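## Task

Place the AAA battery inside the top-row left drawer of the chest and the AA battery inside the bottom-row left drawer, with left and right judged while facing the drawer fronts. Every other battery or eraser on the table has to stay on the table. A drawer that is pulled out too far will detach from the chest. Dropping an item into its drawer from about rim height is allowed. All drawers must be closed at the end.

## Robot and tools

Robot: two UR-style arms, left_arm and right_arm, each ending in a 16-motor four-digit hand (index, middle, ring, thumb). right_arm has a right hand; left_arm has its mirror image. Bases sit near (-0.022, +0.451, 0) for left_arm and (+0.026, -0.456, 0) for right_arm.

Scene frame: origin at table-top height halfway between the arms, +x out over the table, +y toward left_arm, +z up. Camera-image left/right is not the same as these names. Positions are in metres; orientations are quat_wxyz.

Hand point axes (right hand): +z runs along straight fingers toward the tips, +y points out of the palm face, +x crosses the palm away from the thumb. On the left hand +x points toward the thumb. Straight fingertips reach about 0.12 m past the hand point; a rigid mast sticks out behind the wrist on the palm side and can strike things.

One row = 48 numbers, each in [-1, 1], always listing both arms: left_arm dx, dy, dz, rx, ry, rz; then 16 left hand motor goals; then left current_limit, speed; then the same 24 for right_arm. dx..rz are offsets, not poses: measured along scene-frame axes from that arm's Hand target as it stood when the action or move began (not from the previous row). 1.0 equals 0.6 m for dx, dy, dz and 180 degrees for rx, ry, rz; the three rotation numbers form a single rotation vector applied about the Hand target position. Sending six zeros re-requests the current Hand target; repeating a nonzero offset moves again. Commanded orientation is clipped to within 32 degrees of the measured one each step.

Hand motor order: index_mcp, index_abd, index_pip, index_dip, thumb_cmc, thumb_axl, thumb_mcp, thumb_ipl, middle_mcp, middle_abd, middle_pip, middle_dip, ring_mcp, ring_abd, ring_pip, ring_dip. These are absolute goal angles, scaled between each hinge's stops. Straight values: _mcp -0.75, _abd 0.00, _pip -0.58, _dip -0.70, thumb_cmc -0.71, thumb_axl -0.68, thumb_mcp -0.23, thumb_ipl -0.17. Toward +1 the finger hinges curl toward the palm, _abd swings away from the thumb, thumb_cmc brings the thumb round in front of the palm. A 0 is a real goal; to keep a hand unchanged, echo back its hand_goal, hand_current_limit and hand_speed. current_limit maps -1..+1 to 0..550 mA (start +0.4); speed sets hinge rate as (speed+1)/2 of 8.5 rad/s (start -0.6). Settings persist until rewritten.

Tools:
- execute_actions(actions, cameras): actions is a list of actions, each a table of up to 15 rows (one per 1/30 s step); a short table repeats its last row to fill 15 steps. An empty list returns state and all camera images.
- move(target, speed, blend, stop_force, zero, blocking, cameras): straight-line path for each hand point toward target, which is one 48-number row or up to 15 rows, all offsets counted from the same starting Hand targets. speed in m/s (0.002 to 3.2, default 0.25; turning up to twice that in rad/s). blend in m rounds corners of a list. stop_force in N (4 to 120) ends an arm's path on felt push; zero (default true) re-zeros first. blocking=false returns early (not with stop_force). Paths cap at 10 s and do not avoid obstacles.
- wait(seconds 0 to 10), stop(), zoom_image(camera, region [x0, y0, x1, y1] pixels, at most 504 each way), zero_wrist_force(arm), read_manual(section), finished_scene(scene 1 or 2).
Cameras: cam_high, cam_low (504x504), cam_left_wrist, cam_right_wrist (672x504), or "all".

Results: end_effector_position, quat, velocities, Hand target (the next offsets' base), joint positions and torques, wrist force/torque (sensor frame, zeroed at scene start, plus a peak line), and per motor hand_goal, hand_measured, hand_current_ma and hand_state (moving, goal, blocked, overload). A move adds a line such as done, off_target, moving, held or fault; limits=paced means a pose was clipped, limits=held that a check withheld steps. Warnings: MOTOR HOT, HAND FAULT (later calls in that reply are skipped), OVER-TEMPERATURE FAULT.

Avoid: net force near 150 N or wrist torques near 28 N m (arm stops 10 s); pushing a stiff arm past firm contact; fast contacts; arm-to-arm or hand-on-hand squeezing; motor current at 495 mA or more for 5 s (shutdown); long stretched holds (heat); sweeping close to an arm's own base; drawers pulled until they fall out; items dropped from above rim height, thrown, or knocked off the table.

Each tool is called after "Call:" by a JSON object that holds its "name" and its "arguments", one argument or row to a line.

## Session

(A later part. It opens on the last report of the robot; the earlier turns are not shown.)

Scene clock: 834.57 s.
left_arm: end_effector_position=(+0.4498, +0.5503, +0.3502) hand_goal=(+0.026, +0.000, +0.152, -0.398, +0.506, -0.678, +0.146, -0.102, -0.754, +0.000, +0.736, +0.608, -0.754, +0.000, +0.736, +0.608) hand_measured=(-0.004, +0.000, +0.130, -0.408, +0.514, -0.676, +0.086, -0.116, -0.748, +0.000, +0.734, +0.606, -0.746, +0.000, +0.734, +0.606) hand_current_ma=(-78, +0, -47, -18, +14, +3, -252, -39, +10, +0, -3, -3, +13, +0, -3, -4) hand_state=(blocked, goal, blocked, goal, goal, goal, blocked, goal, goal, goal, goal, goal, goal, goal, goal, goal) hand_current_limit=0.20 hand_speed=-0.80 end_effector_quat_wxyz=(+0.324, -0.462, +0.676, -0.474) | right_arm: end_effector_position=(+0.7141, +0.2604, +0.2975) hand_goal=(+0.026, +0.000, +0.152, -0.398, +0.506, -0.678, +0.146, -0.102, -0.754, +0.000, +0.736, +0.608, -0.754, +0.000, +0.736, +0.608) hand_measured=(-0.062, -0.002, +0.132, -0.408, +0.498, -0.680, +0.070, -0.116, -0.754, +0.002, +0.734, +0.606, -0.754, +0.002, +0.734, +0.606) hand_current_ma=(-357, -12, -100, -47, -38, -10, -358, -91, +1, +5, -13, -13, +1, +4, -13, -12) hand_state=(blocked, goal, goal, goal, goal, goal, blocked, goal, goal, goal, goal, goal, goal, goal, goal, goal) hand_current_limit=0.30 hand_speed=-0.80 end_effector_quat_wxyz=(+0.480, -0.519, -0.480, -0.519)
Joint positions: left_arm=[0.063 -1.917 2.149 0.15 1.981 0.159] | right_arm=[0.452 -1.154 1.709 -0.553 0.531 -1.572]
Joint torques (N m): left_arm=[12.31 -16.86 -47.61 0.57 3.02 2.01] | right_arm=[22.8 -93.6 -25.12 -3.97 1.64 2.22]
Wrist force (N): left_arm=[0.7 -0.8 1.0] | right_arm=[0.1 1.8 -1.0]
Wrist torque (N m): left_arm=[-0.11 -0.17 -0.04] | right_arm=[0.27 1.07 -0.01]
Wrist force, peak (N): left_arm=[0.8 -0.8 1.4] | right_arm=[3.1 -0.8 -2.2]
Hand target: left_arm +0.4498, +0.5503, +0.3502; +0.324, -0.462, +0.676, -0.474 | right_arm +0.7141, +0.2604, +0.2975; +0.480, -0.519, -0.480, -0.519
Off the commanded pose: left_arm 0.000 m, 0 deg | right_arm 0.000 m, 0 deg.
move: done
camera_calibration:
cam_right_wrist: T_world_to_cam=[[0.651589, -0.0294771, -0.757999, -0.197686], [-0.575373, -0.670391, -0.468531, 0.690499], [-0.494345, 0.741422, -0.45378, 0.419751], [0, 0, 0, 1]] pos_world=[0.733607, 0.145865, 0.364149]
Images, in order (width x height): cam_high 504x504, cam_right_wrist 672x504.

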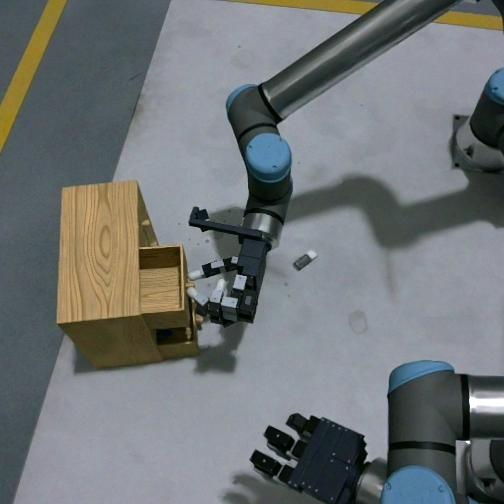

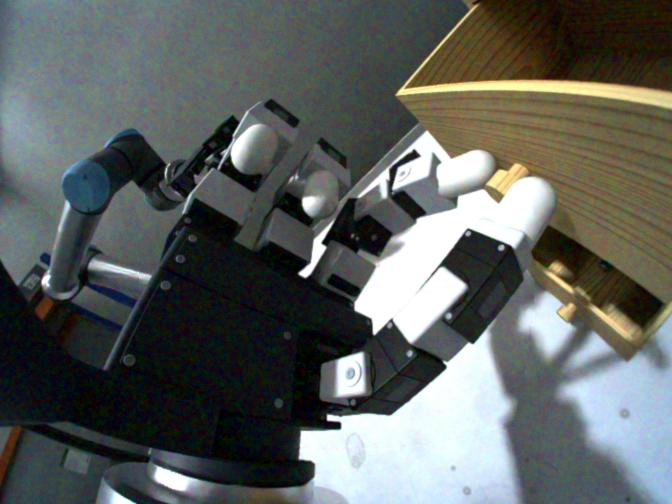

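Call:
{"name": "move", "arguments": {
  "target": [
    [0,0,0,0,0,0,0.0263,0,0.153,-0.397,0.506,-0.678,0.1457,-0.1027,-0.753,0,0.737,0.609,-0.753,0,0.737,0.609,0.2,-0.8,0,0,0,0,0,0,-0.168,0,0.153,-0.19,0.506,-0.678,-0.113,0.1326,-0.753,0,0.737,0.609,-0.753,0,0.737,0.609,0.4,-0.5],
    [0,0,0,0,0,0,0.0263,0,0.153,-0.397,0.506,-0.678,0.1457,-0.1027,-0.753,0,0.737,0.609,-0.753,0,0.737,0.609,0.2,-0.8,-0.1606,-0.0445,0,0,0,0,-0.168,0,0.153,-0.19,0.506,-0.678,-0.113,0.1326,-0.753,0,0.737,0.609,-0.753,0,0.737,0.609,0.4,-0.5],
    [0.3898,-0.6238,0.0758,0.3455,-0.3819,-0.2304,0.0263,0,0.153,-0.397,0.506,-0.678,0.1457,-0.1027,-0.753,0,0.737,0.609,-0.753,0,0.737,0.609,0.2,-0.8,-0.3902,-0.4673,0.1708,0,0,0,-0.168,0,0.153,-0.19,0.506,-0.678,-0.113,0.1326,-0.753,0,0.737,0.609,-0.753,0,0.737,0.609,0.4,-0.5]
  ],
  "speed": [0.1, 0.2, 0.3],
  "blend": [0, 0.02, 0],
  "cameras": ["cam_high","cam_left_wrist"]
}}

Scene clock: 867.27 s.
left_arm: end_effector_position=(+0.6837, +0.1760, +0.3957) hand_goal=(+0.026, +0.000, +0.152, -0.398, +0.506, -0.678, +0.146, -0.102, -0.754, +0.000, +0.736, +0.608, -0.754, +0.000, +0.736, +0.608) hand_measured=(-0.006, -0.006, +0.130, -0.408, +0.506, -0.676, +0.086, -0.116, -0.752, +0.000, +0.734, +0.606, -0.750, +0.000, +0.734, +0.606) hand_current_ma=(-83, -6, -47, -18, +1, +3, -247, -41, +3, +0, -3, -3, +4, +0, -3, -4) hand_state=(blocked, goal, blocked, goal, goal, goal, blocked, goal, goal, goal, goal, goal, goal, goal, goal, goal) hand_current_limit=0.20 hand_speed=-0.80 end_effector_quat_wxyz=(+0.629, +0.324, +0.629, -0.323) | right_arm: end_effector_position=(+0.4799, -0.0199, +0.4000) hand_goal=(-0.168, +0.000, +0.152, -0.190, +0.506, -0.678, -0.114, +0.132, -0.754, +0.000, +0.736, +0.608, -0.754, +0.000, +0.736, +0.608) hand_measured=(-0.166, -0.002, +0.150, -0.192, +0.498, -0.680, -0.112, +0.130, -0.754, +0.002, +0.734, +0.606, -0.754, +0.002, +0.734, +0.606) hand_current_ma=(+10, -12, -12, -14, -45, -13, +11, -14, +1, +5, -13, -13, +1, +4, -13, -12) hand_state=(goal, goal, goal, goal, goal, goal, goal, goal, goal, goal, goal, goal, goal, goal, goal, goal) hand_current_limit=0.40 hand_speed=-0.50 end_effector_quat_wxyz=(+0.480, -0.519, -0.480, -0.519)
Joint positions: left_arm=[-0.599 -1.626 2.087 -0.46 1.925 1.571] | right_arm=[0.064 -1.838 2.25 -0.41 0.142 -1.574]
Joint torques (N m): left_arm=[13.87 -18.98 -47.25 -0.18 3.2 3.14] | right_arm=[-12.04 -37 -29.63 1.88 -3.33 -1.7]
Wrist force (N): left_arm=[-1.5 0.1 1.4] | right_arm=[0.9 1.1 -1.0]
Wrist torque (N m): left_arm=[-0.09 0.26 -0.25] | right_arm=[0.28 1.04 -0.03]
Wrist force, peak (N): left_arm=[-1.5 -0.2 2.4] | right_arm=[0.9 2.6 -1.1]
Hand target: left_arm +0.6837, +0.1760, +0.3957; +0.629, +0.324, +0.629, -0.323 | right_arm +0.4799, -0.0200, +0.4000; +0.480, -0.519, -0.480, -0.519
Off the commanded pose: left_arm 0.000 m, 0 deg | right_arm 0.000 m, 0 deg.
move: done
camera_calibration:
cam_left_wrist: T_world_to_cam=[[-0.52726, -0.370355, 0.764744, 0.0915512], [-0.848299, 0.281165, -0.448704, 0.661121], [-0.0488395, -0.885316, -0.462419, 0.495807], [0, 0, 0, 1]] pos_world=[0.633315, 0.286968, 0.455905]
Images, in order (width x height): cam_high 504x504, cam_left_wrist 672x504.

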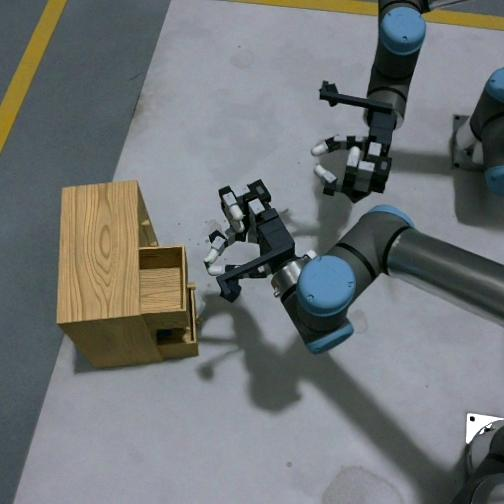

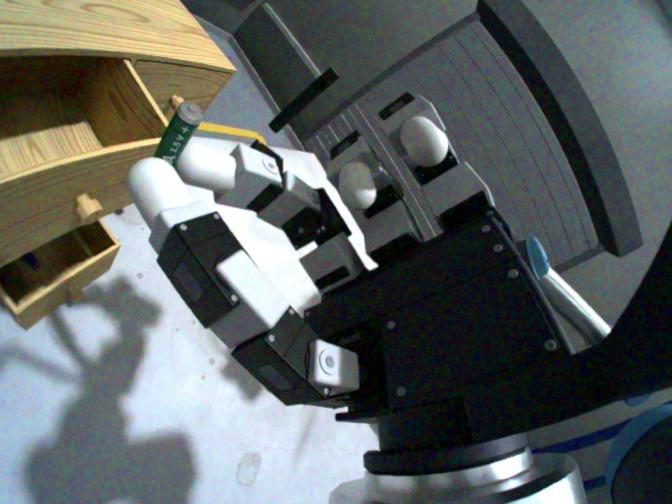

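Call:
{"name": "move", "arguments": {
  "target": [
    [0.1927,0.052,0,0,0,0,0.0263,0,0.153,-0.397,0.506,-0.678,0.1457,-0.1027,-0.753,0,0.737,0.609,-0.753,0,0.737,0.609,0.2,-0.8,0,0,0,0,0,0,-0.168,0,0.153,-0.19,0.506,-0.678,-0.113,0.1326,-0.753,0,0.737,0.609,-0.753,0,0.737,0.609,0.4,-0.5],
    [0.1927,0.052,-0.0478,0,0,0,0.0263,0,0.153,-0.397,0.506,-0.678,0.1457,-0.1027,-0.753,0,0.737,0.609,-0.753,0,0.737,0.609,0.2,-0.8,0,0,0,0,0,0,-0.168,0,0.153,-0.19,0.506,-0.678,-0.113,0.1326,-0.753,0,0.737,0.609,-0.753,0,0.737,0.609,0.4,-0.5]
  ],
  "speed": [0.15, 0.06],
  "stop_force": 6,
  "cameras": ["cam_high","cam_left_wrist"]
}}

Scene clock: 880.40 s.
left_arm: end_effector_position=(+0.7993, +0.2072, +0.3670) hand_goal=(+0.026, +0.000, +0.152, -0.398, +0.506, -0.678, +0.146, -0.102, -0.754, +0.000, +0.736, +0.608, -0.754, +0.000, +0.736, +0.608) hand_measured=(-0.006, -0.006, +0.130, -0.408, +0.506, -0.676, +0.086, -0.116, -0.752, +0.000, +0.734, +0.606, -0.752, +0.000, +0.734, +0.606) hand_current_ma=(-83, -6, -47, -18, +0, +3, -247, -41, +2, +0, -3, -3, +3, +0, -3, -4) hand_state=(blocked, goal, blocked, goal, goal, goal, blocked, goal, goal, goal, goal, goal, goal, goal, goal, goal) hand_current_limit=0.20 hand_speed=-0.80 end_effector_quat_wxyz=(+0.629, +0.324, +0.629, -0.323) | right_arm: end_effector_position=(+0.4799, -0.0200, +0.4000) hand_goal=(-0.168, +0.000, +0.152, -0.190, +0.506, -0.678, -0.114, +0.132, -0.754, +0.000, +0.736, +0.608, -0.754, +0.000, +0.736, +0.608) hand_measured=(-0.166, -0.002, +0.150, -0.192, +0.498, -0.680, -0.112, +0.130, -0.754, +0.002, +0.734, +0.606, -0.754, +0.002, +0.734, +0.606) hand_current_ma=(+10, -12, -12, -14, -45, -13, +11, -14, +1, +5, -13, -13, +1, +4, -13, -12) hand_state=(goal, goal, goal, goal, goal, goal, goal, goal, goal, goal, goal, goal, goal, goal, goal, goal) hand_current_limit=0.40 hand_speed=-0.50 end_effector_quat_wxyz=(+0.480, -0.519, -0.480, -0.519)
Joint positions: left_arm=[-0.441 -1.422 1.927 -0.505 2.083 1.571] | right_arm=[0.064 -1.838 2.25 -0.409 0.142 -1.574]
Joint torques (N m): left_arm=[14.27 -38.55 -29.52 -4.8 3.56 -1.45] | right_arm=[-11.39 -9.5 -55.35 1.87 -3.69 -1.35]
Wrist force (N): left_arm=[-1.7 0.0 1.5] | right_arm=[1.0 1.2 -1.2]
Wrist torque (N m): left_arm=[-0.11 0.29 -0.27] | right_arm=[0.32 1.01 -0.01]
Wrist force, peak (N): left_arm=[-2.3 1.0 2.5] | right_arm=[1.0 1.0 -1.8]
Hand target: left_arm +0.7993, +0.2072, +0.3670; +0.629, +0.324, +0.629, -0.323 | right_arm +0.4799, -0.0200, +0.4000; +0.480, -0.519, -0.480, -0.519
Off the commanded pose: left_arm 0.000 m, 0 deg | right_arm 0.000 m, 0 deg.
move: done
camera_calibration:
cam_left_wrist: T_world_to_cam=[[-0.52736, -0.370391, 0.764658, 0.186052], [-0.848237, 0.281246, -0.44877, 0.737535], [-0.0488364, -0.885275, -0.462497, 0.515867], [0, 0, 0, 1]] pos_world=[0.748915, 0.318168, 0.427304]
Images, in order (width x height): cam_high 504x504, cam_left_wrist 672x504.

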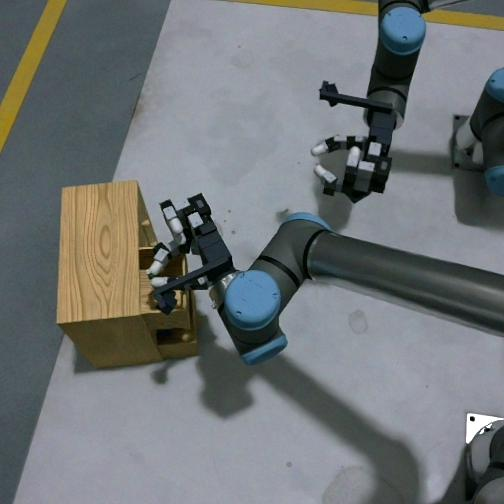

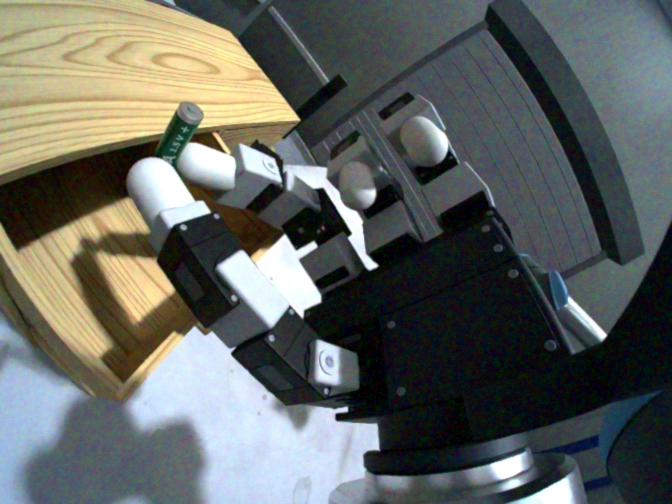

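Call:
{"name": "move", "arguments": {
  "target": [
    [0,0,0,0,0,0,-0.168,0,0.153,-0.19,0.506,-0.678,-0.113,0.1326,-0.753,0,0.737,0.609,-0.753,0,0.737,0.609,0.75,-0.6,0,0,0,0,0,0,-0.168,0,0.153,-0.19,0.506,-0.678,-0.113,0.1326,-0.753,0,0.737,0.609,-0.753,0,0.737,0.609,0.4,-0.5],
    [-0.1735,-0.0481,0,0,0,0,-0.168,0,0.153,-0.19,0.506,-0.678,-0.113,0.1326,-0.753,0,0.737,0.609,-0.753,0,0.737,0.609,0.75,-0.6,0,0,0,0,0,0,-0.168,0,0.153,-0.19,0.506,-0.678,-0.113,0.1326,-0.753,0,0.737,0.609,-0.753,0,0.737,0.609,0.4,-0.5],
    [-0.1727,-0.0513,-0.12,0,0,0,-0.168,0,0.153,-0.19,0.506,-0.678,-0.113,0.1326,-0.753,0,0.737,0.609,-0.753,0,0.737,0.609,0.75,-0.6,0,0,0,0,0,0,-0.168,0,0.153,-0.19,0.506,-0.678,-0.113,0.1326,-0.753,0,0.737,0.609,-0.753,0,0.737,0.609,0.4,-0.5]
  ],
  "speed": [0.1, 0.15, 0.15],
  "cameras": ["cam_high","cam_left_wrist"]
}}

Scene clock: 908.23 s.
left_arm: end_effector_position=(+0.6957, +0.1764, +0.2951) hand_goal=(-0.168, +0.000, +0.152, -0.190, +0.506, -0.678, -0.114, +0.132, -0.754, +0.000, +0.736, +0.608, -0.754, +0.000, +0.736, +0.608) hand_measured=(-0.166, -0.006, +0.150, -0.194, +0.498, -0.678, -0.112, +0.130, -0.752, +0.000, +0.734, +0.606, -0.752, +0.000, +0.734, +0.606) hand_current_ma=(+2, -6, -3, -4, -12, +0, +3, -4, +2, +0, -3, -3, +2, +0, -3, -4) hand_state=(goal, goal, goal, goal, goal, goal, goal, goal, goal, goal, goal, goal, goal, goal, goal, goal) hand_current_limit=0.75 hand_speed=-0.60 end_effector_quat_wxyz=(+0.629, +0.324, +0.629, -0.323) | right_arm: end_effector_position=(+0.4799, -0.0200, +0.4000) hand_goal=(-0.168, +0.000, +0.152, -0.190, +0.506, -0.678, -0.114, +0.132, -0.754, +0.000, +0.736, +0.608, -0.754, +0.000, +0.736, +0.608) hand_measured=(-0.166, -0.002, +0.150, -0.192, +0.498, -0.680, -0.112, +0.130, -0.754, +0.002, +0.734, +0.606, -0.754, +0.002, +0.734, +0.606) hand_current_ma=(+10, -12, -12, -14, -45, -13, +11, -14, +1, +5, -13, -13, +1, +4, -13, -12) hand_state=(goal, goal, goal, goal, goal, goal, goal, goal, goal, goal, goal, goal, goal, goal, goal, goal) hand_current_limit=0.40 hand_speed=-0.50 end_effector_quat_wxyz=(+0.480, -0.519, -0.480, -0.519)
Joint positions: left_arm=[-0.584 -1.502 2.171 -0.668 1.94 1.571] | right_arm=[0.064 -1.838 2.25 -0.409 0.142 -1.574]
Joint torques (N m): left_arm=[-13.7 -31.42 -27.13 -4.97 -2.14 -1.53] | right_arm=[-11.23 -8.4 -55.23 1.83 -3.35 -1.91]
Wrist force (N): left_arm=[-1.8 0.2 1.8] | right_arm=[1.4 1.2 -0.7]
Wrist torque (N m): left_arm=[-0.08 0.26 -0.24] | right_arm=[0.28 0.94 0.02]
Wrist force, peak (N): left_arm=[-3.0 -0.2 1.6] | right_arm=[1.5 1.0 -1.6]
Hand target: left_arm +0.6957, +0.1764, +0.2950; +0.629, +0.324, +0.629, -0.323 | right_arm +0.4799, -0.0200, +0.4000; +0.480, -0.519, -0.480, -0.519
Off the commanded pose: left_arm 0.000 m, 0 deg | right_arm 0.000 m, 0 deg.
move: done
camera_calibration:
cam_left_wrist: T_world_to_cam=[[-0.52736, -0.370391, 0.764658, 0.175065], [-0.848237, 0.281246, -0.44877, 0.626009], [-0.0488364, -0.885275, -0.462497, 0.450242], [0, 0, 0, 1]] pos_world=[0.645315, 0.287368, 0.355304]
Images, in order (width x height): cam_high 504x504, cam_left_wrist 672x504.

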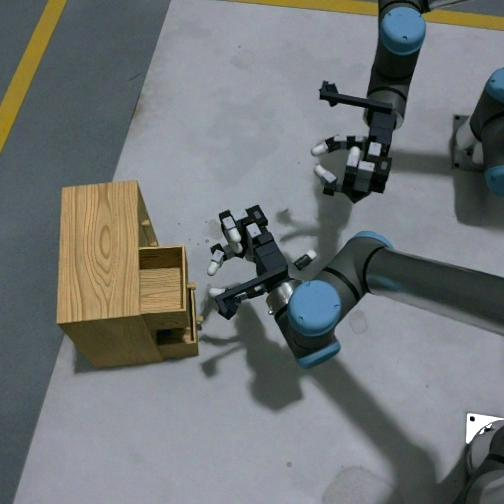

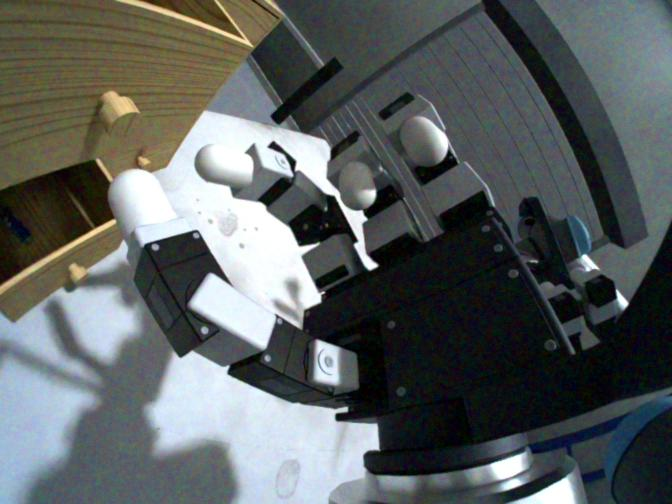

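Call:
{"name": "zoom_image", "arguments": {
  "camera": "cam_high",
  "region": [120, 220, 230, 370]
}}

Scaled by 3.360.

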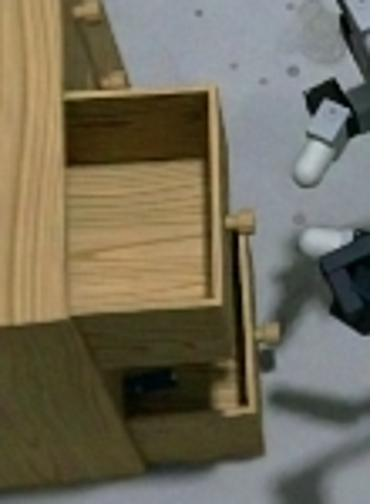

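Call:
{"name": "zoom_image", "arguments": {
  "camera": "cam_left_wrist",
  "region": [0, 0, 280, 210]
}}

Scaled by 1.800 from the camera's 672x504 image, which has a finer 960x720 frame.

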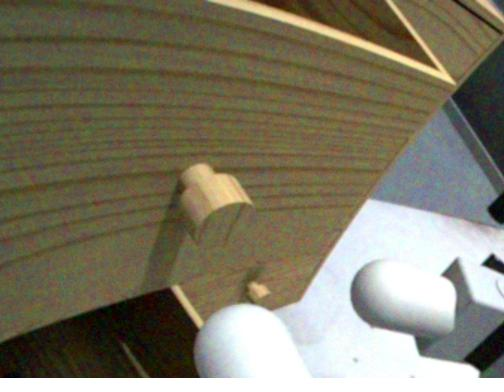

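Call:
{"name": "move", "arguments": {
  "target": [0,0,0.21,0,0,0,-0.168,0,0.153,-0.19,0.506,-0.678,-0.113,0.1326,-0.753,0,0.737,0.609,-0.753,0,0.737,0.609,0.75,-0.6,0,0,0,0,0,0,-0.168,0,0.153,-0.19,0.506,-0.678,-0.113,0.1326,-0.753,0,0.737,0.609,-0.753,0,0.737,0.609,0.4,-0.5],
  "speed": 0.2,
  "cameras": ["cam_left_wrist"]
}}

Call:
{"name": "zoom_image", "arguments": {
  "camera": "cam_left_wrist",
  "region": [0, 0, 250, 250]
}}

Scene clock: 923.90 s.
left_arm: end_effector_position=(+0.6957, +0.1765, +0.4210) hand_goal=(-0.168, +0.000, +0.152, -0.190, +0.506, -0.678, -0.114, +0.132, -0.754, +0.000, +0.736, +0.608, -0.754, +0.000, +0.736, +0.608) hand_measured=(-0.166, -0.006, +0.150, -0.194, +0.498, -0.678, -0.112, +0.130, -0.752, +0.000, +0.734, +0.606, -0.752, +0.000, +0.734, +0.606) hand_current_ma=(+2, -6, -3, -4, -13, +0, +3, -4, +2, +0, -3, -3, +2, +0, -3, -4) hand_state=(goal, goal, goal, goal, goal, goal, goal, goal, goal, goal, goal, goal, goal, goal, goal, goal) hand_current_limit=0.75 hand_speed=-0.60 end_effector_quat_wxyz=(+0.629, +0.324, +0.629, -0.323) | right_arm: end_effector_position=(+0.4799, -0.0200, +0.4000) hand_goal=(-0.168, +0.000, +0.152, -0.190, +0.506, -0.678, -0.114, +0.132, -0.754, +0.000, +0.736, +0.608, -0.754, +0.000, +0.736, +0.608) hand_measured=(-0.166, -0.002, +0.150, -0.192, +0.498, -0.680, -0.112, +0.130, -0.754, +0.002, +0.734, +0.606, -0.754, +0.002, +0.734, +0.606) hand_current_ma=(+10, -12, -12, -14, -45, -13, +11, -14, +1, +5, -13, -13, +1, +4, -13, -12) hand_state=(goal, goal, goal, goal, goal, goal, goal, goal, goal, goal, goal, goal, goal, goal, goal, goal) hand_current_limit=0.40 hand_speed=-0.50 end_effector_quat_wxyz=(+0.480, -0.519, -0.480, -0.519)
Joint positions: left_arm=[-0.584 -1.625 2.037 -0.411 1.94 1.571] | right_arm=[0.064 -1.838 2.25 -0.409 0.142 -1.574]
Joint torques (N m): left_arm=[-2.67 -49.41 -48.05 0.55 -1.68 1.67] | right_arm=[-11.21 -6.2 -54.86 1.78 -3.52 -1.74]
Wrist force (N): left_arm=[-1.8 0.1 1.9] | right_arm=[1.0 0.7 -1.0]
Wrist torque (N m): left_arm=[-0.09 0.27 -0.23] | right_arm=[0.23 1.02 -0.04]
Wrist force, peak (N): left_arm=[-3.2 0.1 1.8] | right_arm=[1.4 1.0 -1.5]
Hand target: left_arm +0.6957, +0.1764, +0.4210; +0.629, +0.324, +0.629, -0.323 | right_arm +0.4799, -0.0200, +0.4000; +0.480, -0.519, -0.480, -0.519
Off the commanded pose: left_arm 0.000 m, 0 deg | right_arm 0.000 m, 0 deg.
move: done
camera_calibration:
cam_left_wrist: T_world_to_cam=[[-0.527331, -0.370448, 0.76465, 0.0787964], [-0.848261, 0.281157, -0.448781, 0.682555], [-0.0487369, -0.885279, -0.4625, 0.508408], [0, 0, 0, 1]] pos_world=[0.645315, 0.287368, 0.481204]
Images, in order (width x height): cam_left_wrist 672x504.

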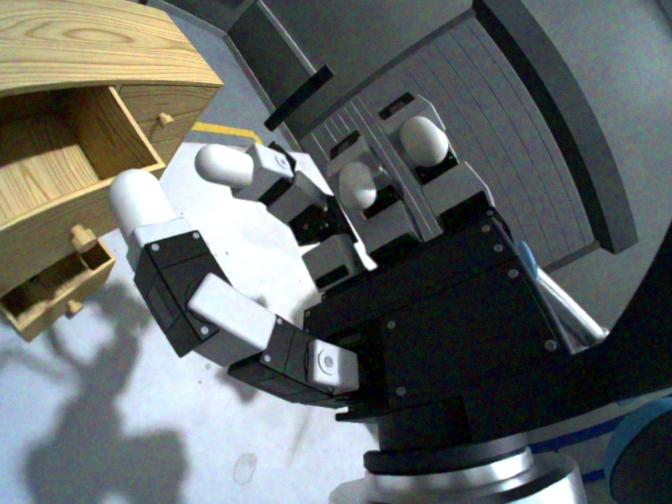

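Scaled by 2.016 from the camera's 672x504 image, which has a finer 960x720 frame.

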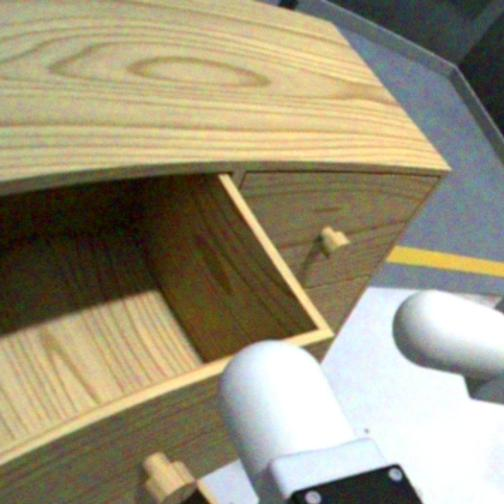

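Call:
{"name": "move", "arguments": {
  "target": [0.0072,0.0225,0.04,0,0,0.222,-0.168,0,0.153,-0.19,0.506,-0.678,-0.113,0.1326,-0.753,0,0.737,0.609,-0.753,0,0.737,0.609,0.75,-0.6,0,0,0,0,0,0,-0.168,0,0.153,-0.19,0.506,-0.678,-0.113,0.1326,-0.753,0,0.737,0.609,-0.753,0,0.737,0.609,0.4,-0.5],
  "speed": 0.25,
  "cameras": ["cam_left_wrist"]
}}

Scene clock: 937.03 s.
left_arm: end_effector_position=(+0.7000, +0.1899, +0.4450) hand_goal=(-0.168, +0.000, +0.152, -0.190, +0.506, -0.678, -0.114, +0.132, -0.754, +0.000, +0.736, +0.608, -0.754, +0.000, +0.736, +0.608) hand_measured=(-0.166, -0.006, +0.150, -0.194, +0.498, -0.678, -0.112, +0.130, -0.752, +0.000, +0.734, +0.606, -0.752, +0.000, +0.734, +0.606) hand_current_ma=(+2, -6, -3, -4, -13, +0, +3, -4, +2, +0, -3, -3, +2, +0, -3, -4) hand_state=(goal, goal, goal, goal, goal, goal, goal, goal, goal, goal, goal, goal, goal, goal, goal, goal) hand_current_limit=0.75 hand_speed=-0.60 end_effector_quat_wxyz=(+0.701, +0.089, +0.702, -0.089) | right_arm: end_effector_position=(+0.4799, -0.0200, +0.4000) hand_goal=(-0.168, +0.000, +0.152, -0.190, +0.506, -0.678, -0.114, +0.132, -0.754, +0.000, +0.736, +0.608, -0.754, +0.000, +0.736, +0.608) hand_measured=(-0.166, -0.002, +0.150, -0.192, +0.498, -0.680, -0.112, +0.130, -0.754, +0.002, +0.734, +0.606, -0.754, +0.002, +0.734, +0.606) hand_current_ma=(+10, -12, -12, -14, -45, -13, +11, -14, +1, +5, -13, -13, +1, +4, -13, -12) hand_state=(goal, goal, goal, goal, goal, goal, goal, goal, goal, goal, goal, goal, goal, goal, goal, goal) hand_current_limit=0.40 hand_speed=-0.50 end_effector_quat_wxyz=(+0.480, -0.519, -0.480, -0.519)
Joint positions: left_arm=[-0.878 -1.604 1.972 -0.367 0.949 1.571] | right_arm=[0.064 -1.838 2.25 -0.409 0.142 -1.574]
Joint torques (N m): left_arm=[-12.93 -23.11 -47.39 0.3 -2.31 -2.25] | right_arm=[-10.91 -7.57 -54.98 1.86 -3.29 -1.67]
Wrist force (N): left_arm=[-1.4 -0.1 1.4] | right_arm=[1.1 1.0 -1.3]
Wrist torque (N m): left_arm=[-0.11 0.20 -0.19] | right_arm=[0.30 1.00 -0.02]
Wrist force, peak (N): left_arm=[-2.2 -0.1 2.0] | right_arm=[1.4 1.1 -1.8]
Hand target: left_arm +0.7000, +0.1899, +0.4450; +0.701, +0.089, +0.702, -0.089 | right_arm +0.4799, -0.0200, +0.4000; +0.480, -0.519, -0.480, -0.519
Off the commanded pose: left_arm 0.000 m, 0 deg | right_arm 0.000 m, 0 deg.
move: done
camera_calibration:
cam_left_wrist: T_world_to_cam=[[-0.166357, -0.622623, 0.764635, -0.137137], [-0.830805, -0.32917, -0.448788, 0.796897], [0.531121, -0.709921, -0.462518, 0.0925524], [0, 0, 0, 1]] pos_world=[0.590095, 0.242635, 0.505304]
Images, in order (width x height): cam_left_wrist 672x504.

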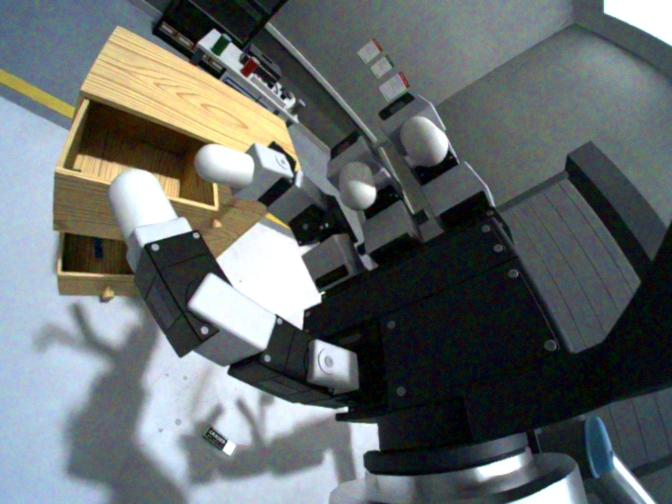

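Call:
{"name": "zoom_image", "arguments": {
  "camera": "cam_left_wrist",
  "region": [40, 80, 220, 310]
}}

Scaled by 2.191 from the camera's 672x504 image, which has a finer 960x720 frame.

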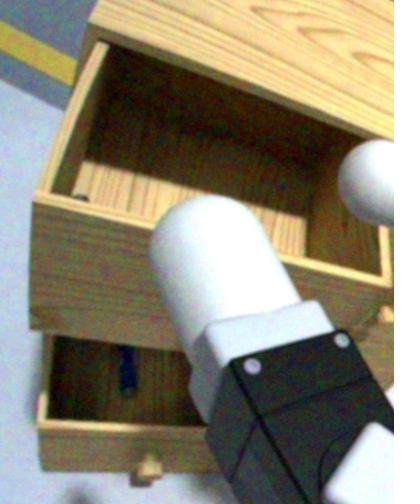

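Call:
{"name": "zoom_image", "arguments": {
  "camera": "cam_left_wrist",
  "region": [50, 140, 110, 190]
}}

Scaled by 8.400 from the camera's 672x504 image, which has a finer 960x720 frame.

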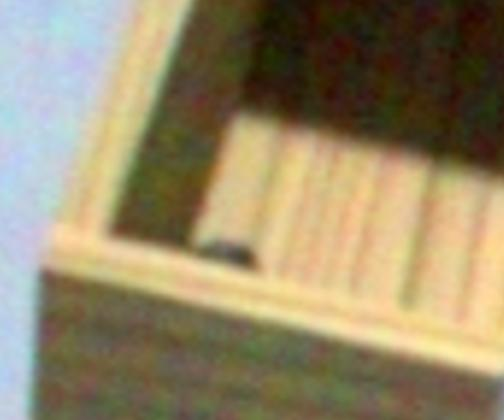

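Call:
{"name": "move", "arguments": {
  "target": [
    [-0.0072,-0.0225,0,0,0,-0.222,-0.168,0,0.153,-0.19,0.506,-0.678,-0.113,0.1326,-0.753,0,0.737,0.609,-0.753,0,0.737,0.609,0.75,-0.6,0,0,0,0,0,0,-0.168,0,0.153,-0.19,0.506,-0.678,-0.113,0.1326,-0.753,0,0.737,0.609,-0.753,0,0.737,0.609,0.4,-0.5],
    [-0.0072,-0.0225,-0.25,0,0,-0.222,-0.168,0,0.153,-0.19,0.506,-0.678,-0.113,0.1326,-0.753,0,0.737,0.609,-0.753,0,0.737,0.609,0.75,-0.6,0,0,0,0,0,0,-0.168,0,0.153,-0.19,0.506,-0.678,-0.113,0.1326,-0.753,0,0.737,0.609,-0.753,0,0.737,0.609,0.4,-0.5]
  ],
  "speed": 0.25
}}

Call:
{"name": "move", "arguments": {
  "target": [0.2297,0.0637,0,0,0,0,-0.168,0,0.153,-0.19,0.506,-0.678,-0.113,0.1326,-0.753,0,0.737,0.609,-0.753,0,0.737,0.609,0.75,-0.6,0,0,0,0,0,0,-0.168,0,0.153,-0.19,0.506,-0.678,-0.113,0.1326,-0.753,0,0.737,0.609,-0.753,0,0.737,0.609,0.4,-0.5],
  "speed": 0.06,
  "stop_force": 12,
  "cameras": ["cam_high","cam_left_wrist"]
}}

Scene clock: 951.13 s.
left_arm: end_effector_position=(+0.6957, +0.1764, +0.2951) hand_goal=(-0.168, +0.000, +0.152, -0.190, +0.506, -0.678, -0.114, +0.132, -0.754, +0.000, +0.736, +0.608, -0.754, +0.000, +0.736, +0.608) hand_measured=(-0.166, -0.006, +0.150, -0.194, +0.498, -0.678, -0.112, +0.130, -0.752, +0.000, +0.734, +0.606, -0.752, +0.000, +0.734, +0.606) hand_current_ma=(+2, -6, -3, -4, -14, +0, +2, -4, +2, +0, -3, -3, +3, +0, -3, -4) hand_state=(goal, goal, goal, goal, goal, goal, goal, goal, goal, goal, goal, goal, goal, goal, goal, goal) hand_current_limit=0.75 hand_speed=-0.60 end_effector_quat_wxyz=(+0.629, +0.324, +0.629, -0.323) | right_arm: end_effector_position=(+0.4799, -0.0200, +0.4000) hand_goal=(-0.168, +0.000, +0.152, -0.190, +0.506, -0.678, -0.114, +0.132, -0.754, +0.000, +0.736, +0.608, -0.754, +0.000, +0.736, +0.608) hand_measured=(-0.166, -0.002, +0.150, -0.192, +0.498, -0.680, -0.112, +0.130, -0.754, +0.002, +0.734, +0.606, -0.754, +0.002, +0.734, +0.606) hand_current_ma=(+10, -12, -12, -14, -45, -13, +11, -14, +1, +5, -13, -13, +1, +4, -13, -12) hand_state=(goal, goal, goal, goal, goal, goal, goal, goal, goal, goal, goal, goal, goal, goal, goal, goal) hand_current_limit=0.40 hand_speed=-0.50 end_effector_quat_wxyz=(+0.480, -0.519, -0.480, -0.519)
Joint positions: left_arm=[-0.585 -1.502 2.171 -0.668 1.94 1.571] | right_arm=[0.064 -1.838 2.25 -0.409 0.142 -1.574]
Joint torques (N m): left_arm=[11.46 -30.91 -27.93 -5.2 3.16 -1.84] | right_arm=[-9.71 -6.91 -54.54 1.82 -3.42 -1.69]
Wrist force (N): left_arm=[-1.8 0.2 1.7] | right_arm=[0.9 0.8 -0.8]
Wrist torque (N m): left_arm=[-0.07 0.29 -0.25] | right_arm=[0.23 1.01 -0.02]
Wrist force, peak (N): left_arm=[-3.8 0.0 1.8] | right_arm=[1.7 1.2 -1.0]
Hand target: left_arm +0.6957, +0.1764, +0.2950; +0.629, +0.324, +0.629, -0.323 | right_arm +0.4799, -0.0200, +0.4000; +0.480, -0.519, -0.480, -0.519
Off the commanded pose: left_arm 0.000 m, 0 deg | right_arm 0.000 m, 0 deg.
move: done

Scene clock: 954.50 s.
left_arm: end_effector_position=(+0.8335, +0.2146, +0.2950) hand_goal=(-0.168, +0.000, +0.152, -0.190, +0.506, -0.678, -0.114, +0.132, -0.754, +0.000, +0.736, +0.608, -0.754, +0.000, +0.736, +0.608) hand_measured=(-0.164, -0.002, +0.168, -0.178, +0.498, -0.678, -0.128, +0.132, -0.752, +0.000, +0.734, +0.606, -0.752, +0.000, +0.734, +0.606) hand_current_ma=(+6, -2, +32, +24, -14, +0, -41, +0, +1, +0, -3, -3, +2, +0, -3, -4) hand_state=(goal, goal, goal, goal, goal, goal, goal, goal, goal, goal, goal, goal, goal, goal, goal, goal) hand_current_limit=0.75 hand_speed=-0.60 end_effector_quat_wxyz=(+0.629, +0.324, +0.629, -0.323) | right_arm: end_effector_position=(+0.4799, -0.0200, +0.4000) hand_goal=(-0.168, +0.000, +0.152, -0.190, +0.506, -0.678, -0.114, +0.132, -0.754, +0.000, +0.736, +0.608, -0.754, +0.000, +0.736, +0.608) hand_measured=(-0.166, -0.002, +0.150, -0.192, +0.498, -0.680, -0.112, +0.130, -0.754, +0.002, +0.734, +0.606, -0.754, +0.002, +0.734, +0.606) hand_current_ma=(+10, -12, -12, -14, -45, -13, +11, -14, +1, +5, -13, -13, +1, +4, -13, -12) hand_state=(goal, goal, goal, goal, goal, goal, goal, goal, goal, goal, goal, goal, goal, goal, goal, goal) hand_current_limit=0.40 hand_speed=-0.50 end_effector_quat_wxyz=(+0.480, -0.519, -0.480, -0.519)
Joint positions: left_arm=[-0.407 -1.304 1.928 -0.623 2.117 1.572] | right_arm=[0.064 -1.838 2.25 -0.409 0.142 -1.574]
Joint torques (N m): left_arm=[15.2 -44.69 -45.43 -0.9 1.49 1.46] | right_arm=[-11.63 -7.25 -55.81 1.64 -3.47 -1.73]
Wrist force (N): left_arm=[-1.6 -5.7 -2.0] | right_arm=[0.9 0.9 -1.5]
Wrist torque (N m): left_arm=[-0.40 0.41 -0.40] | right_arm=[0.31 1.03 -0.03]
Wrist force, peak (N): left_arm=[-2.3 -6.6 -3.5] | right_arm=[1.2 1.0 -1.6]
Hand target: left_arm +0.8335, +0.2146, +0.2950; +0.629, +0.324, +0.629, -0.323 | right_arm +0.4799, -0.0200, +0.4000; +0.480, -0.519, -0.480, -0.519
Off the commanded pose: left_arm 0.000 m, 0 deg | right_arm 0.000 m, 0 deg.
move: done
camera_calibration:
cam_left_wrist: T_world_to_cam=[[-0.52736, -0.370391, 0.764658, 0.261884], [-0.848237, 0.281246, -0.44877, 0.732152], [-0.0488364, -0.885275, -0.462497, 0.490789], [0, 0, 0, 1]] pos_world=[0.783115, 0.325568, 0.355304]
Images, in order (width x height): cam_high 504x504, cam_left_wrist 672x504.

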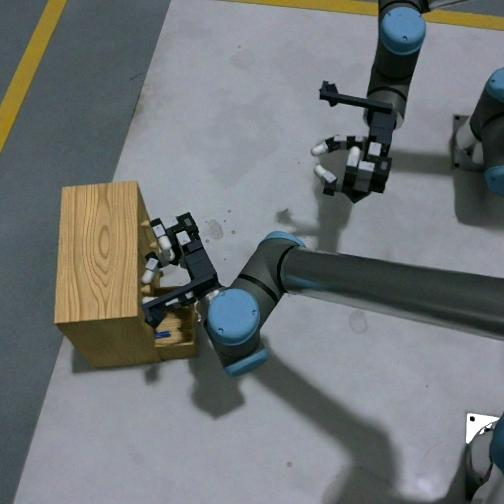

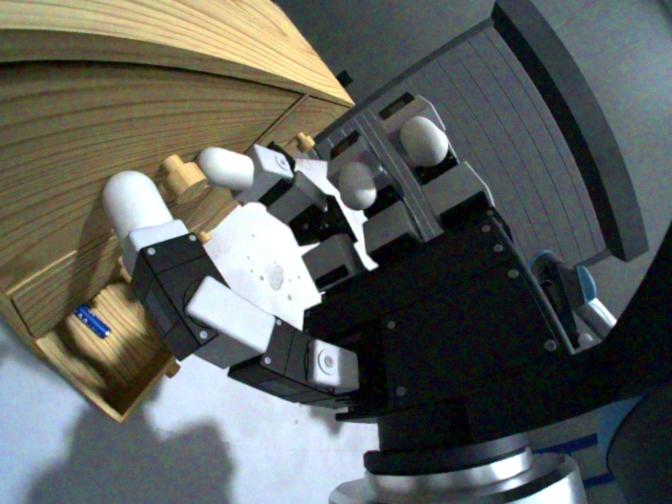

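Call:
{"name": "move", "arguments": {
  "target": [0.0145,0.004,0,0,0,0,-0.168,0,0.153,-0.19,0.506,-0.678,-0.113,0.1326,-0.753,0,0.737,0.609,-0.753,0,0.737,0.609,0.75,-0.6,0,0,0,0,0,0,-0.168,0,0.153,-0.19,0.506,-0.678,-0.113,0.1326,-0.753,0,0.737,0.609,-0.753,0,0.737,0.609,0.4,-0.5],
  "speed": 0.03,
  "stop_force": 12,
  "zero": false
}}

Call:
{"name": "move", "arguments": {
  "target": [-0.10,-0.0278,0,0,0,0,-0.168,0,0.153,-0.19,0.506,-0.678,-0.113,0.1326,-0.753,0,0.737,0.609,-0.753,0,0.737,0.609,0.75,-0.6,0,0,0,0,0,0,-0.168,0,0.153,-0.19,0.506,-0.678,-0.113,0.1326,-0.753,0,0.737,0.609,-0.753,0,0.737,0.609,0.4,-0.5],
  "speed": 0.15,
  "cameras": ["cam_high","cam_left_wrist"]
}}

Call:
{"name": "zoom_image", "arguments": {
  "camera": "cam_left_wrist",
  "region": [0, 60, 300, 300]
}}

Scene clock: 963.93 s.
left_arm: end_effector_position=(+0.8422, +0.2170, +0.2950) hand_goal=(-0.168, +0.000, +0.152, -0.190, +0.506, -0.678, -0.114, +0.132, -0.754, +0.000, +0.736, +0.608, -0.754, +0.000, +0.736, +0.608) hand_measured=(-0.160, -0.002, +0.182, -0.166, +0.498, -0.678, -0.138, +0.126, -0.752, +0.000, +0.734, +0.606, -0.752, +0.000, +0.734, +0.606) hand_current_ma=(+16, -3, +72, +54, -13, +0, -73, -13, +1, +0, -3, -3, +2, +0, -3, -4) hand_state=(goal, goal, blocked, blocked, goal, goal, blocked, goal, goal, goal, goal, goal, goal, goal, goal, goal) hand_current_limit=0.75 hand_speed=-0.60 end_effector_quat_wxyz=(+0.629, +0.324, +0.629, -0.323) | right_arm: end_effector_position=(+0.4799, -0.0200, +0.4000) hand_goal=(-0.168, +0.000, +0.152, -0.190, +0.506, -0.678, -0.114, +0.132, -0.754, +0.000, +0.736, +0.608, -0.754, +0.000, +0.736, +0.608) hand_measured=(-0.166, -0.002, +0.150, -0.192, +0.498, -0.680, -0.112, +0.130, -0.754, +0.002, +0.734, +0.606, -0.754, +0.002, +0.734, +0.606) hand_current_ma=(+10, -12, -12, -14, -45, -13, +11, -14, +1, +5, -13, -13, +1, +4, -13, -12) hand_state=(goal, goal, goal, goal, goal, goal, goal, goal, goal, goal, goal, goal, goal, goal, goal, goal) hand_current_limit=0.40 hand_speed=-0.50 end_effector_quat_wxyz=(+0.480, -0.519, -0.480, -0.519)
Joint positions: left_arm=[-0.398 -1.292 1.912 -0.619 2.126 1.572] | right_arm=[0.064 -1.838 2.25 -0.409 0.142 -1.574]
Joint torques (N m): left_arm=[14.42 -43.44 -46.79 -0.72 1.69 1.66] | right_arm=[-11.65 -7.15 -55.58 1.59 -3.12 -1.48]
Wrist force (N): left_arm=[-2.3 -6.2 -2.5] | right_arm=[0.9 1.1 -1.0]
Wrist torque (N m): left_arm=[-0.40 0.43 -0.40] | right_arm=[0.29 1.02 -0.04]
Wrist force, peak (N): left_arm=[-3.0 -7.0 -3.8] | right_arm=[0.7 1.2 -1.8]
Hand target: left_arm +0.8422, +0.2170, +0.2950; +0.629, +0.324, +0.629, -0.323 | right_arm +0.4799, -0.0200, +0.4000; +0.480, -0.519, -0.480, -0.519
Off the commanded pose: left_arm 0.000 m, 0 deg | right_arm 0.000 m, 0 deg.
move: done

Scene clock: 964.87 s.
left_arm: end_effector_position=(+0.7823, +0.2004, +0.2950) hand_goal=(-0.168, +0.000, +0.152, -0.190, +0.506, -0.678, -0.114, +0.132, -0.754, +0.000, +0.736, +0.608, -0.754, +0.000, +0.736, +0.608) hand_measured=(-0.166, -0.002, +0.154, -0.186, +0.498, -0.678, -0.116, +0.130, -0.752, +0.000, +0.734, +0.606, -0.752, +0.000, +0.734, +0.606) hand_current_ma=(+2, -3, +3, +4, -13, +0, -4, -4, +1, +0, -3, -3, +2, +0, -3, -4) hand_state=(goal, goal, goal, goal, goal, goal, goal, goal, goal, goal, goal, goal, goal, goal, goal, goal) hand_current_limit=0.75 hand_speed=-0.60 end_effector_quat_wxyz=(+0.629, +0.324, +0.629, -0.323) | right_arm: end_effector_position=(+0.4799, -0.0200, +0.4000) hand_goal=(-0.168, +0.000, +0.152, -0.190, +0.506, -0.678, -0.114, +0.132, -0.754, +0.000, +0.736, +0.608, -0.754, +0.000, +0.736, +0.608) hand_measured=(-0.166, -0.002, +0.150, -0.192, +0.498, -0.680, -0.112, +0.130, -0.754, +0.002, +0.734, +0.606, -0.754, +0.002, +0.734, +0.606) hand_current_ma=(+10, -12, -12, -14, -45, -13, +11, -14, +1, +5, -13, -13, +1, +4, -13, -12) hand_state=(goal, goal, goal, goal, goal, goal, goal, goal, goal, goal, goal, goal, goal, goal, goal, goal) hand_current_limit=0.40 hand_speed=-0.50 end_effector_quat_wxyz=(+0.480, -0.519, -0.480, -0.519)
Joint positions: left_arm=[-0.464 -1.376 2.022 -0.645 2.06 1.571] | right_arm=[0.064 -1.838 2.25 -0.409 0.142 -1.574]
Joint torques (N m): left_arm=[-15.77 -66.27 -27.4 -5.23 -1.99 -1.4] | right_arm=[-11.4 -6.09 -55.04 1.52 -2.96 -1.42]
Wrist force (N): left_arm=[-1.9 0.4 1.8] | right_arm=[1.3 0.9 -0.7]
Wrist torque (N m): left_arm=[-0.04 0.28 -0.28] | right_arm=[0.22 0.97 0.00]
Wrist force, peak (N): left_arm=[-2.3 -5.7 -2.9] | right_arm=[1.3 1.3 -1.3]
Hand target: left_arm +0.7822, +0.2004, +0.2950; +0.629, +0.324, +0.629, -0.323 | right_arm +0.4799, -0.0200, +0.4000; +0.480, -0.519, -0.480, -0.519
Off the commanded pose: left_arm 0.000 m, 0 deg | right_arm 0.000 m, 0 deg.
move: done
camera_calibration:
cam_left_wrist: T_world_to_cam=[[-0.52736, -0.370391, 0.764658, 0.229624], [-0.848237, 0.281246, -0.44877, 0.692716], [-0.0488364, -0.885275, -0.462497, 0.475718], [0, 0, 0, 1]] pos_world=[0.731915, 0.311368, 0.355304]
Images, in order (width x height): cam_high 504x504, cam_left_wrist 672x504.

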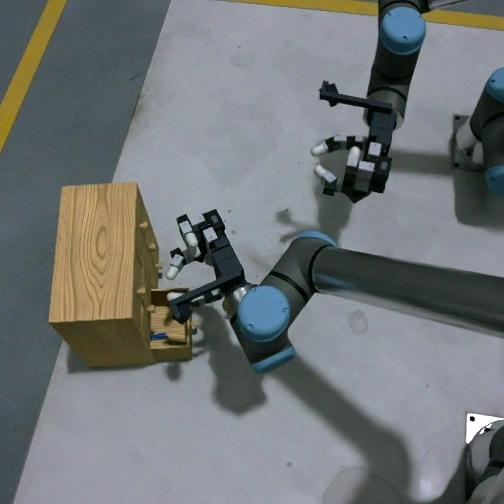

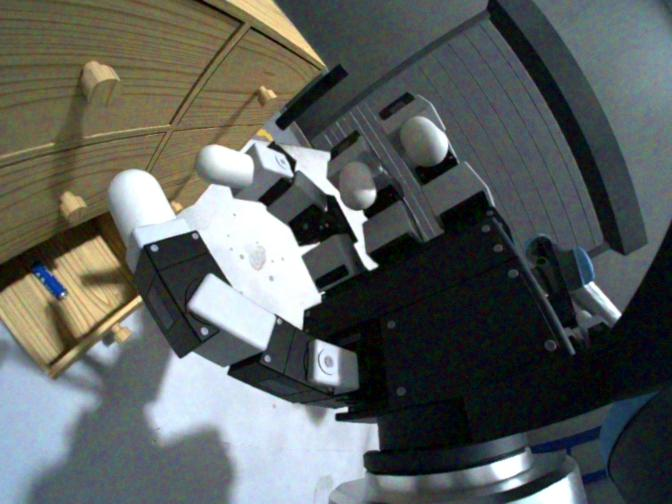

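Scaled by 1.680 from the camera's 672x504 image, which has a finer 960x720 frame.

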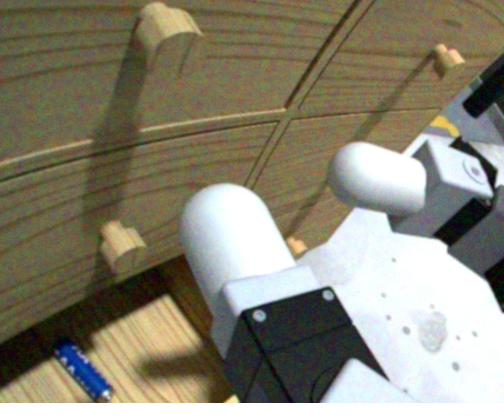

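Call:
{"name": "move", "arguments": {
  "target": [
    [-0.1403,-0.039,0,0,0,0,-0.168,0,0.153,-0.19,0.506,-0.678,-0.113,0.1326,-0.753,0,0.737,0.609,-0.753,0,0.737,0.609,0.75,-0.6,0,0,0,0,0,0,-0.168,0,0.153,-0.19,0.506,-0.678,-0.113,0.1326,-0.753,0,0.737,0.609,-0.753,0,0.737,0.609,0.4,-0.5],
    [-0.1403,-0.039,-0.3422,0,0,0,-0.168,0,0.153,-0.19,0.506,-0.678,-0.113,0.1326,-0.753,0,0.737,0.609,-0.753,0,0.737,0.609,0.75,-0.6,0,0,0,0,0,0,-0.168,0,0.153,-0.19,0.506,-0.678,-0.113,0.1326,-0.753,0,0.737,0.609,-0.753,0,0.737,0.609,0.4,-0.5]
  ],
  "speed": 0.25,
  "blend": [0.02, 0],
  "cameras": ["cam_left_wrist"]
}}

Scene clock: 977.57 s.
left_arm: end_effector_position=(+0.6980, +0.1769, +0.0898) hand_goal=(-0.168, +0.000, +0.152, -0.190, +0.506, -0.678, -0.114, +0.132, -0.754, +0.000, +0.736, +0.608, -0.754, +0.000, +0.736, +0.608) hand_measured=(-0.166, -0.002, +0.154, -0.186, +0.498, -0.678, -0.116, +0.130, -0.752, +0.000, +0.734, +0.606, -0.752, +0.000, +0.734, +0.606) hand_current_ma=(+2, -3, +3, +4, -14, +0, -3, -4, +1, +0, -3, -3, +2, +0, -3, -4) hand_state=(goal, goal, goal, goal, goal, goal, goal, goal, goal, goal, goal, goal, goal, goal, goal, goal) hand_current_limit=0.75 hand_speed=-0.60 end_effector_quat_wxyz=(+0.629, +0.324, +0.629, -0.323) | right_arm: end_effector_position=(+0.4799, -0.0200, +0.4000) hand_goal=(-0.168, +0.000, +0.152, -0.190, +0.506, -0.678, -0.114, +0.132, -0.754, +0.000, +0.736, +0.608, -0.754, +0.000, +0.736, +0.608) hand_measured=(-0.166, -0.002, +0.150, -0.192, +0.498, -0.680, -0.112, +0.130, -0.754, +0.002, +0.734, +0.606, -0.754, +0.002, +0.734, +0.606) hand_current_ma=(+10, -12, -12, -14, -45, -13, +11, -14, +1, +5, -13, -13, +1, +4, -13, -12) hand_state=(goal, goal, goal, goal, goal, goal, goal, goal, goal, goal, goal, goal, goal, goal, goal, goal) hand_current_limit=0.40 hand_speed=-0.50 end_effector_quat_wxyz=(+0.480, -0.519, -0.480, -0.519)
Joint positions: left_arm=[-0.581 -1.17 2.281 -1.111 1.943 1.571] | right_arm=[0.064 -1.838 2.25 -0.409 0.142 -1.574]
Joint torques (N m): left_arm=[12 -43.74 -26.74 -4.41 2.05 -1.86] | right_arm=[-12.45 -7.81 -54.58 1.73 -3.25 -1.83]
Wrist force (N): left_arm=[-2.0 0.0 2.0] | right_arm=[1.1 0.7 -1.5]
Wrist torque (N m): left_arm=[-0.16 0.28 -0.22] | right_arm=[0.28 1.02 -0.03]
Wrist force, peak (N): left_arm=[-2.2 2.3 2.3] | right_arm=[1.3 1.0 -1.5]
Hand target: left_arm +0.6980, +0.1770, +0.0897; +0.629, +0.324, +0.629, -0.323 | right_arm +0.4799, -0.0200, +0.4000; +0.480, -0.519, -0.480, -0.519
Off the commanded pose: left_arm 0.000 m, 0 deg | right_arm 0.000 m, 0 deg.
move: done
camera_calibration:
cam_left_wrist: T_world_to_cam=[[-0.527297, -0.370445, 0.764675, 0.33342], [-0.848276, 0.281242, -0.448698, 0.535702], [-0.0488413, -0.885253, -0.462538, 0.355849], [0, 0, 0, 1]] pos_world=[0.647615, 0.287868, 0.150004]
Images, in order (width x height): cam_left_wrist 672x504.

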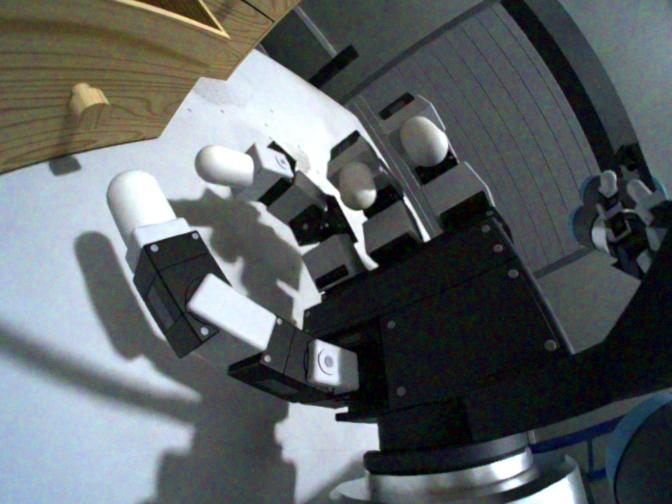

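Call:
{"name": "move", "arguments": {
  "target": [0.2354,0.0653,0,0,0,0,-0.168,0,0.153,-0.19,0.506,-0.678,-0.113,0.1326,-0.753,0,0.737,0.609,-0.753,0,0.737,0.609,0.75,-0.6,0,0,0,0,0,0,-0.168,0,0.153,-0.19,0.506,-0.678,-0.113,0.1326,-0.753,0,0.737,0.609,-0.753,0,0.737,0.609,0.4,-0.5],
  "speed": 0.05,
  "stop_force": 5,
  "cameras": ["cam_high","cam_left_wrist"]
}}

Call:
{"name": "zoom_image", "arguments": {
  "camera": "cam_left_wrist",
  "region": [0, 0, 300, 240]
}}

Scene clock: 990.40 s.
left_arm: end_effector_position=(+0.8393, +0.2161, +0.0897) hand_goal=(-0.168, +0.000, +0.152, -0.190, +0.506, -0.678, -0.114, +0.132, -0.754, +0.000, +0.736, +0.608, -0.754, +0.000, +0.736, +0.608) hand_measured=(-0.174, -0.002, +0.164, -0.178, +0.498, -0.678, -0.116, +0.130, -0.752, +0.000, +0.734, +0.606, -0.752, +0.000, +0.734, +0.606) hand_current_ma=(-11, -2, +21, +23, -14, +0, -3, -4, +1, +0, -3, -3, +2, +0, -3, -4) hand_state=(goal, goal, goal, goal, goal, goal, goal, goal, goal, goal, goal, goal, goal, goal, goal, goal) hand_current_limit=0.75 hand_speed=-0.60 end_effector_quat_wxyz=(+0.629, +0.324, +0.629, -0.323) | right_arm: end_effector_position=(+0.4799, -0.0200, +0.4000) hand_goal=(-0.168, +0.000, +0.152, -0.190, +0.506, -0.678, -0.114, +0.132, -0.754, +0.000, +0.736, +0.608, -0.754, +0.000, +0.736, +0.608) hand_measured=(-0.166, -0.002, +0.150, -0.192, +0.498, -0.680, -0.112, +0.130, -0.754, +0.002, +0.734, +0.606, -0.754, +0.002, +0.734, +0.606) hand_current_ma=(+10, -12, -12, -14, -45, -13, +11, -14, +1, +5, -13, -13, +1, +4, -13, -12) hand_state=(goal, goal, goal, goal, goal, goal, goal, goal, goal, goal, goal, goal, goal, goal, goal, goal) hand_current_limit=0.40 hand_speed=-0.50 end_effector_quat_wxyz=(+0.480, -0.519, -0.480, -0.519)
Joint positions: left_arm=[-0.401 -1.034 2.015 -0.98 2.123 1.572] | right_arm=[0.064 -1.838 2.25 -0.409 0.142 -1.574]
Joint torques (N m): left_arm=[16.31 -54.25 -32.33 0.13 1.91 1.65] | right_arm=[-11.08 -7.39 -55.42 1.43 -3.34 -1.75]
Wrist force (N): left_arm=[-1.6 -2.5 1.5] | right_arm=[1.1 1.0 -1.0]
Wrist torque (N m): left_arm=[0.06 0.23 -0.30] | right_arm=[0.28 1.00 -0.02]
Wrist force, peak (N): left_arm=[-2.6 -2.7 1.7] | right_arm=[1.4 1.2 -1.4]
Hand target: left_arm +0.8393, +0.2161, +0.0897; +0.629, +0.324, +0.629, -0.323 | right_arm +0.4799, -0.0200, +0.4000; +0.480, -0.519, -0.480, -0.519
Off the commanded pose: left_arm 0.000 m, 0 deg | right_arm 0.000 m, 0 deg.
move: done
camera_calibration:
cam_left_wrist: T_world_to_cam=[[-0.52736, -0.370391, 0.764658, 0.422483], [-0.848237, 0.281246, -0.44877, 0.644518], [-0.0488364, -0.885275, -0.462497, 0.397449], [0, 0, 0, 1]] pos_world=[0.788915, 0.327068, 0.150004]
Images, in order (width x height): cam_high 504x504, cam_left_wrist 672x504.

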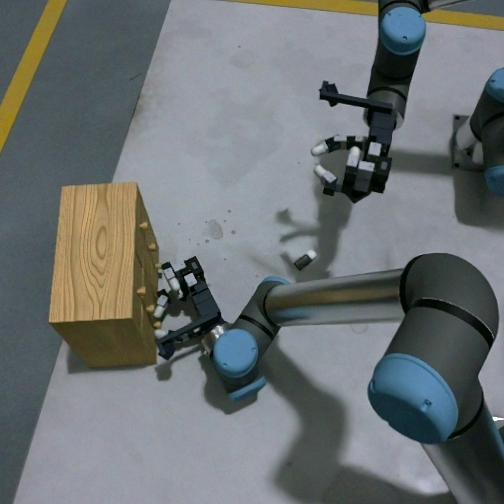

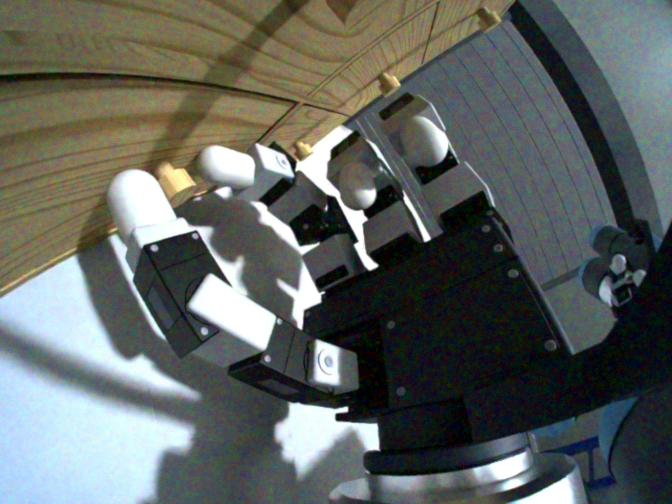

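Scaled by 1.680 from the camera's 672x504 image, which has a finer 960x720 frame.

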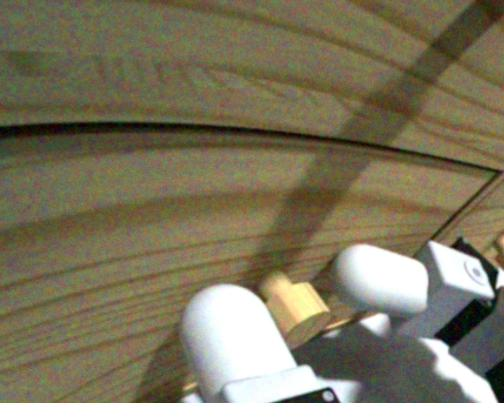

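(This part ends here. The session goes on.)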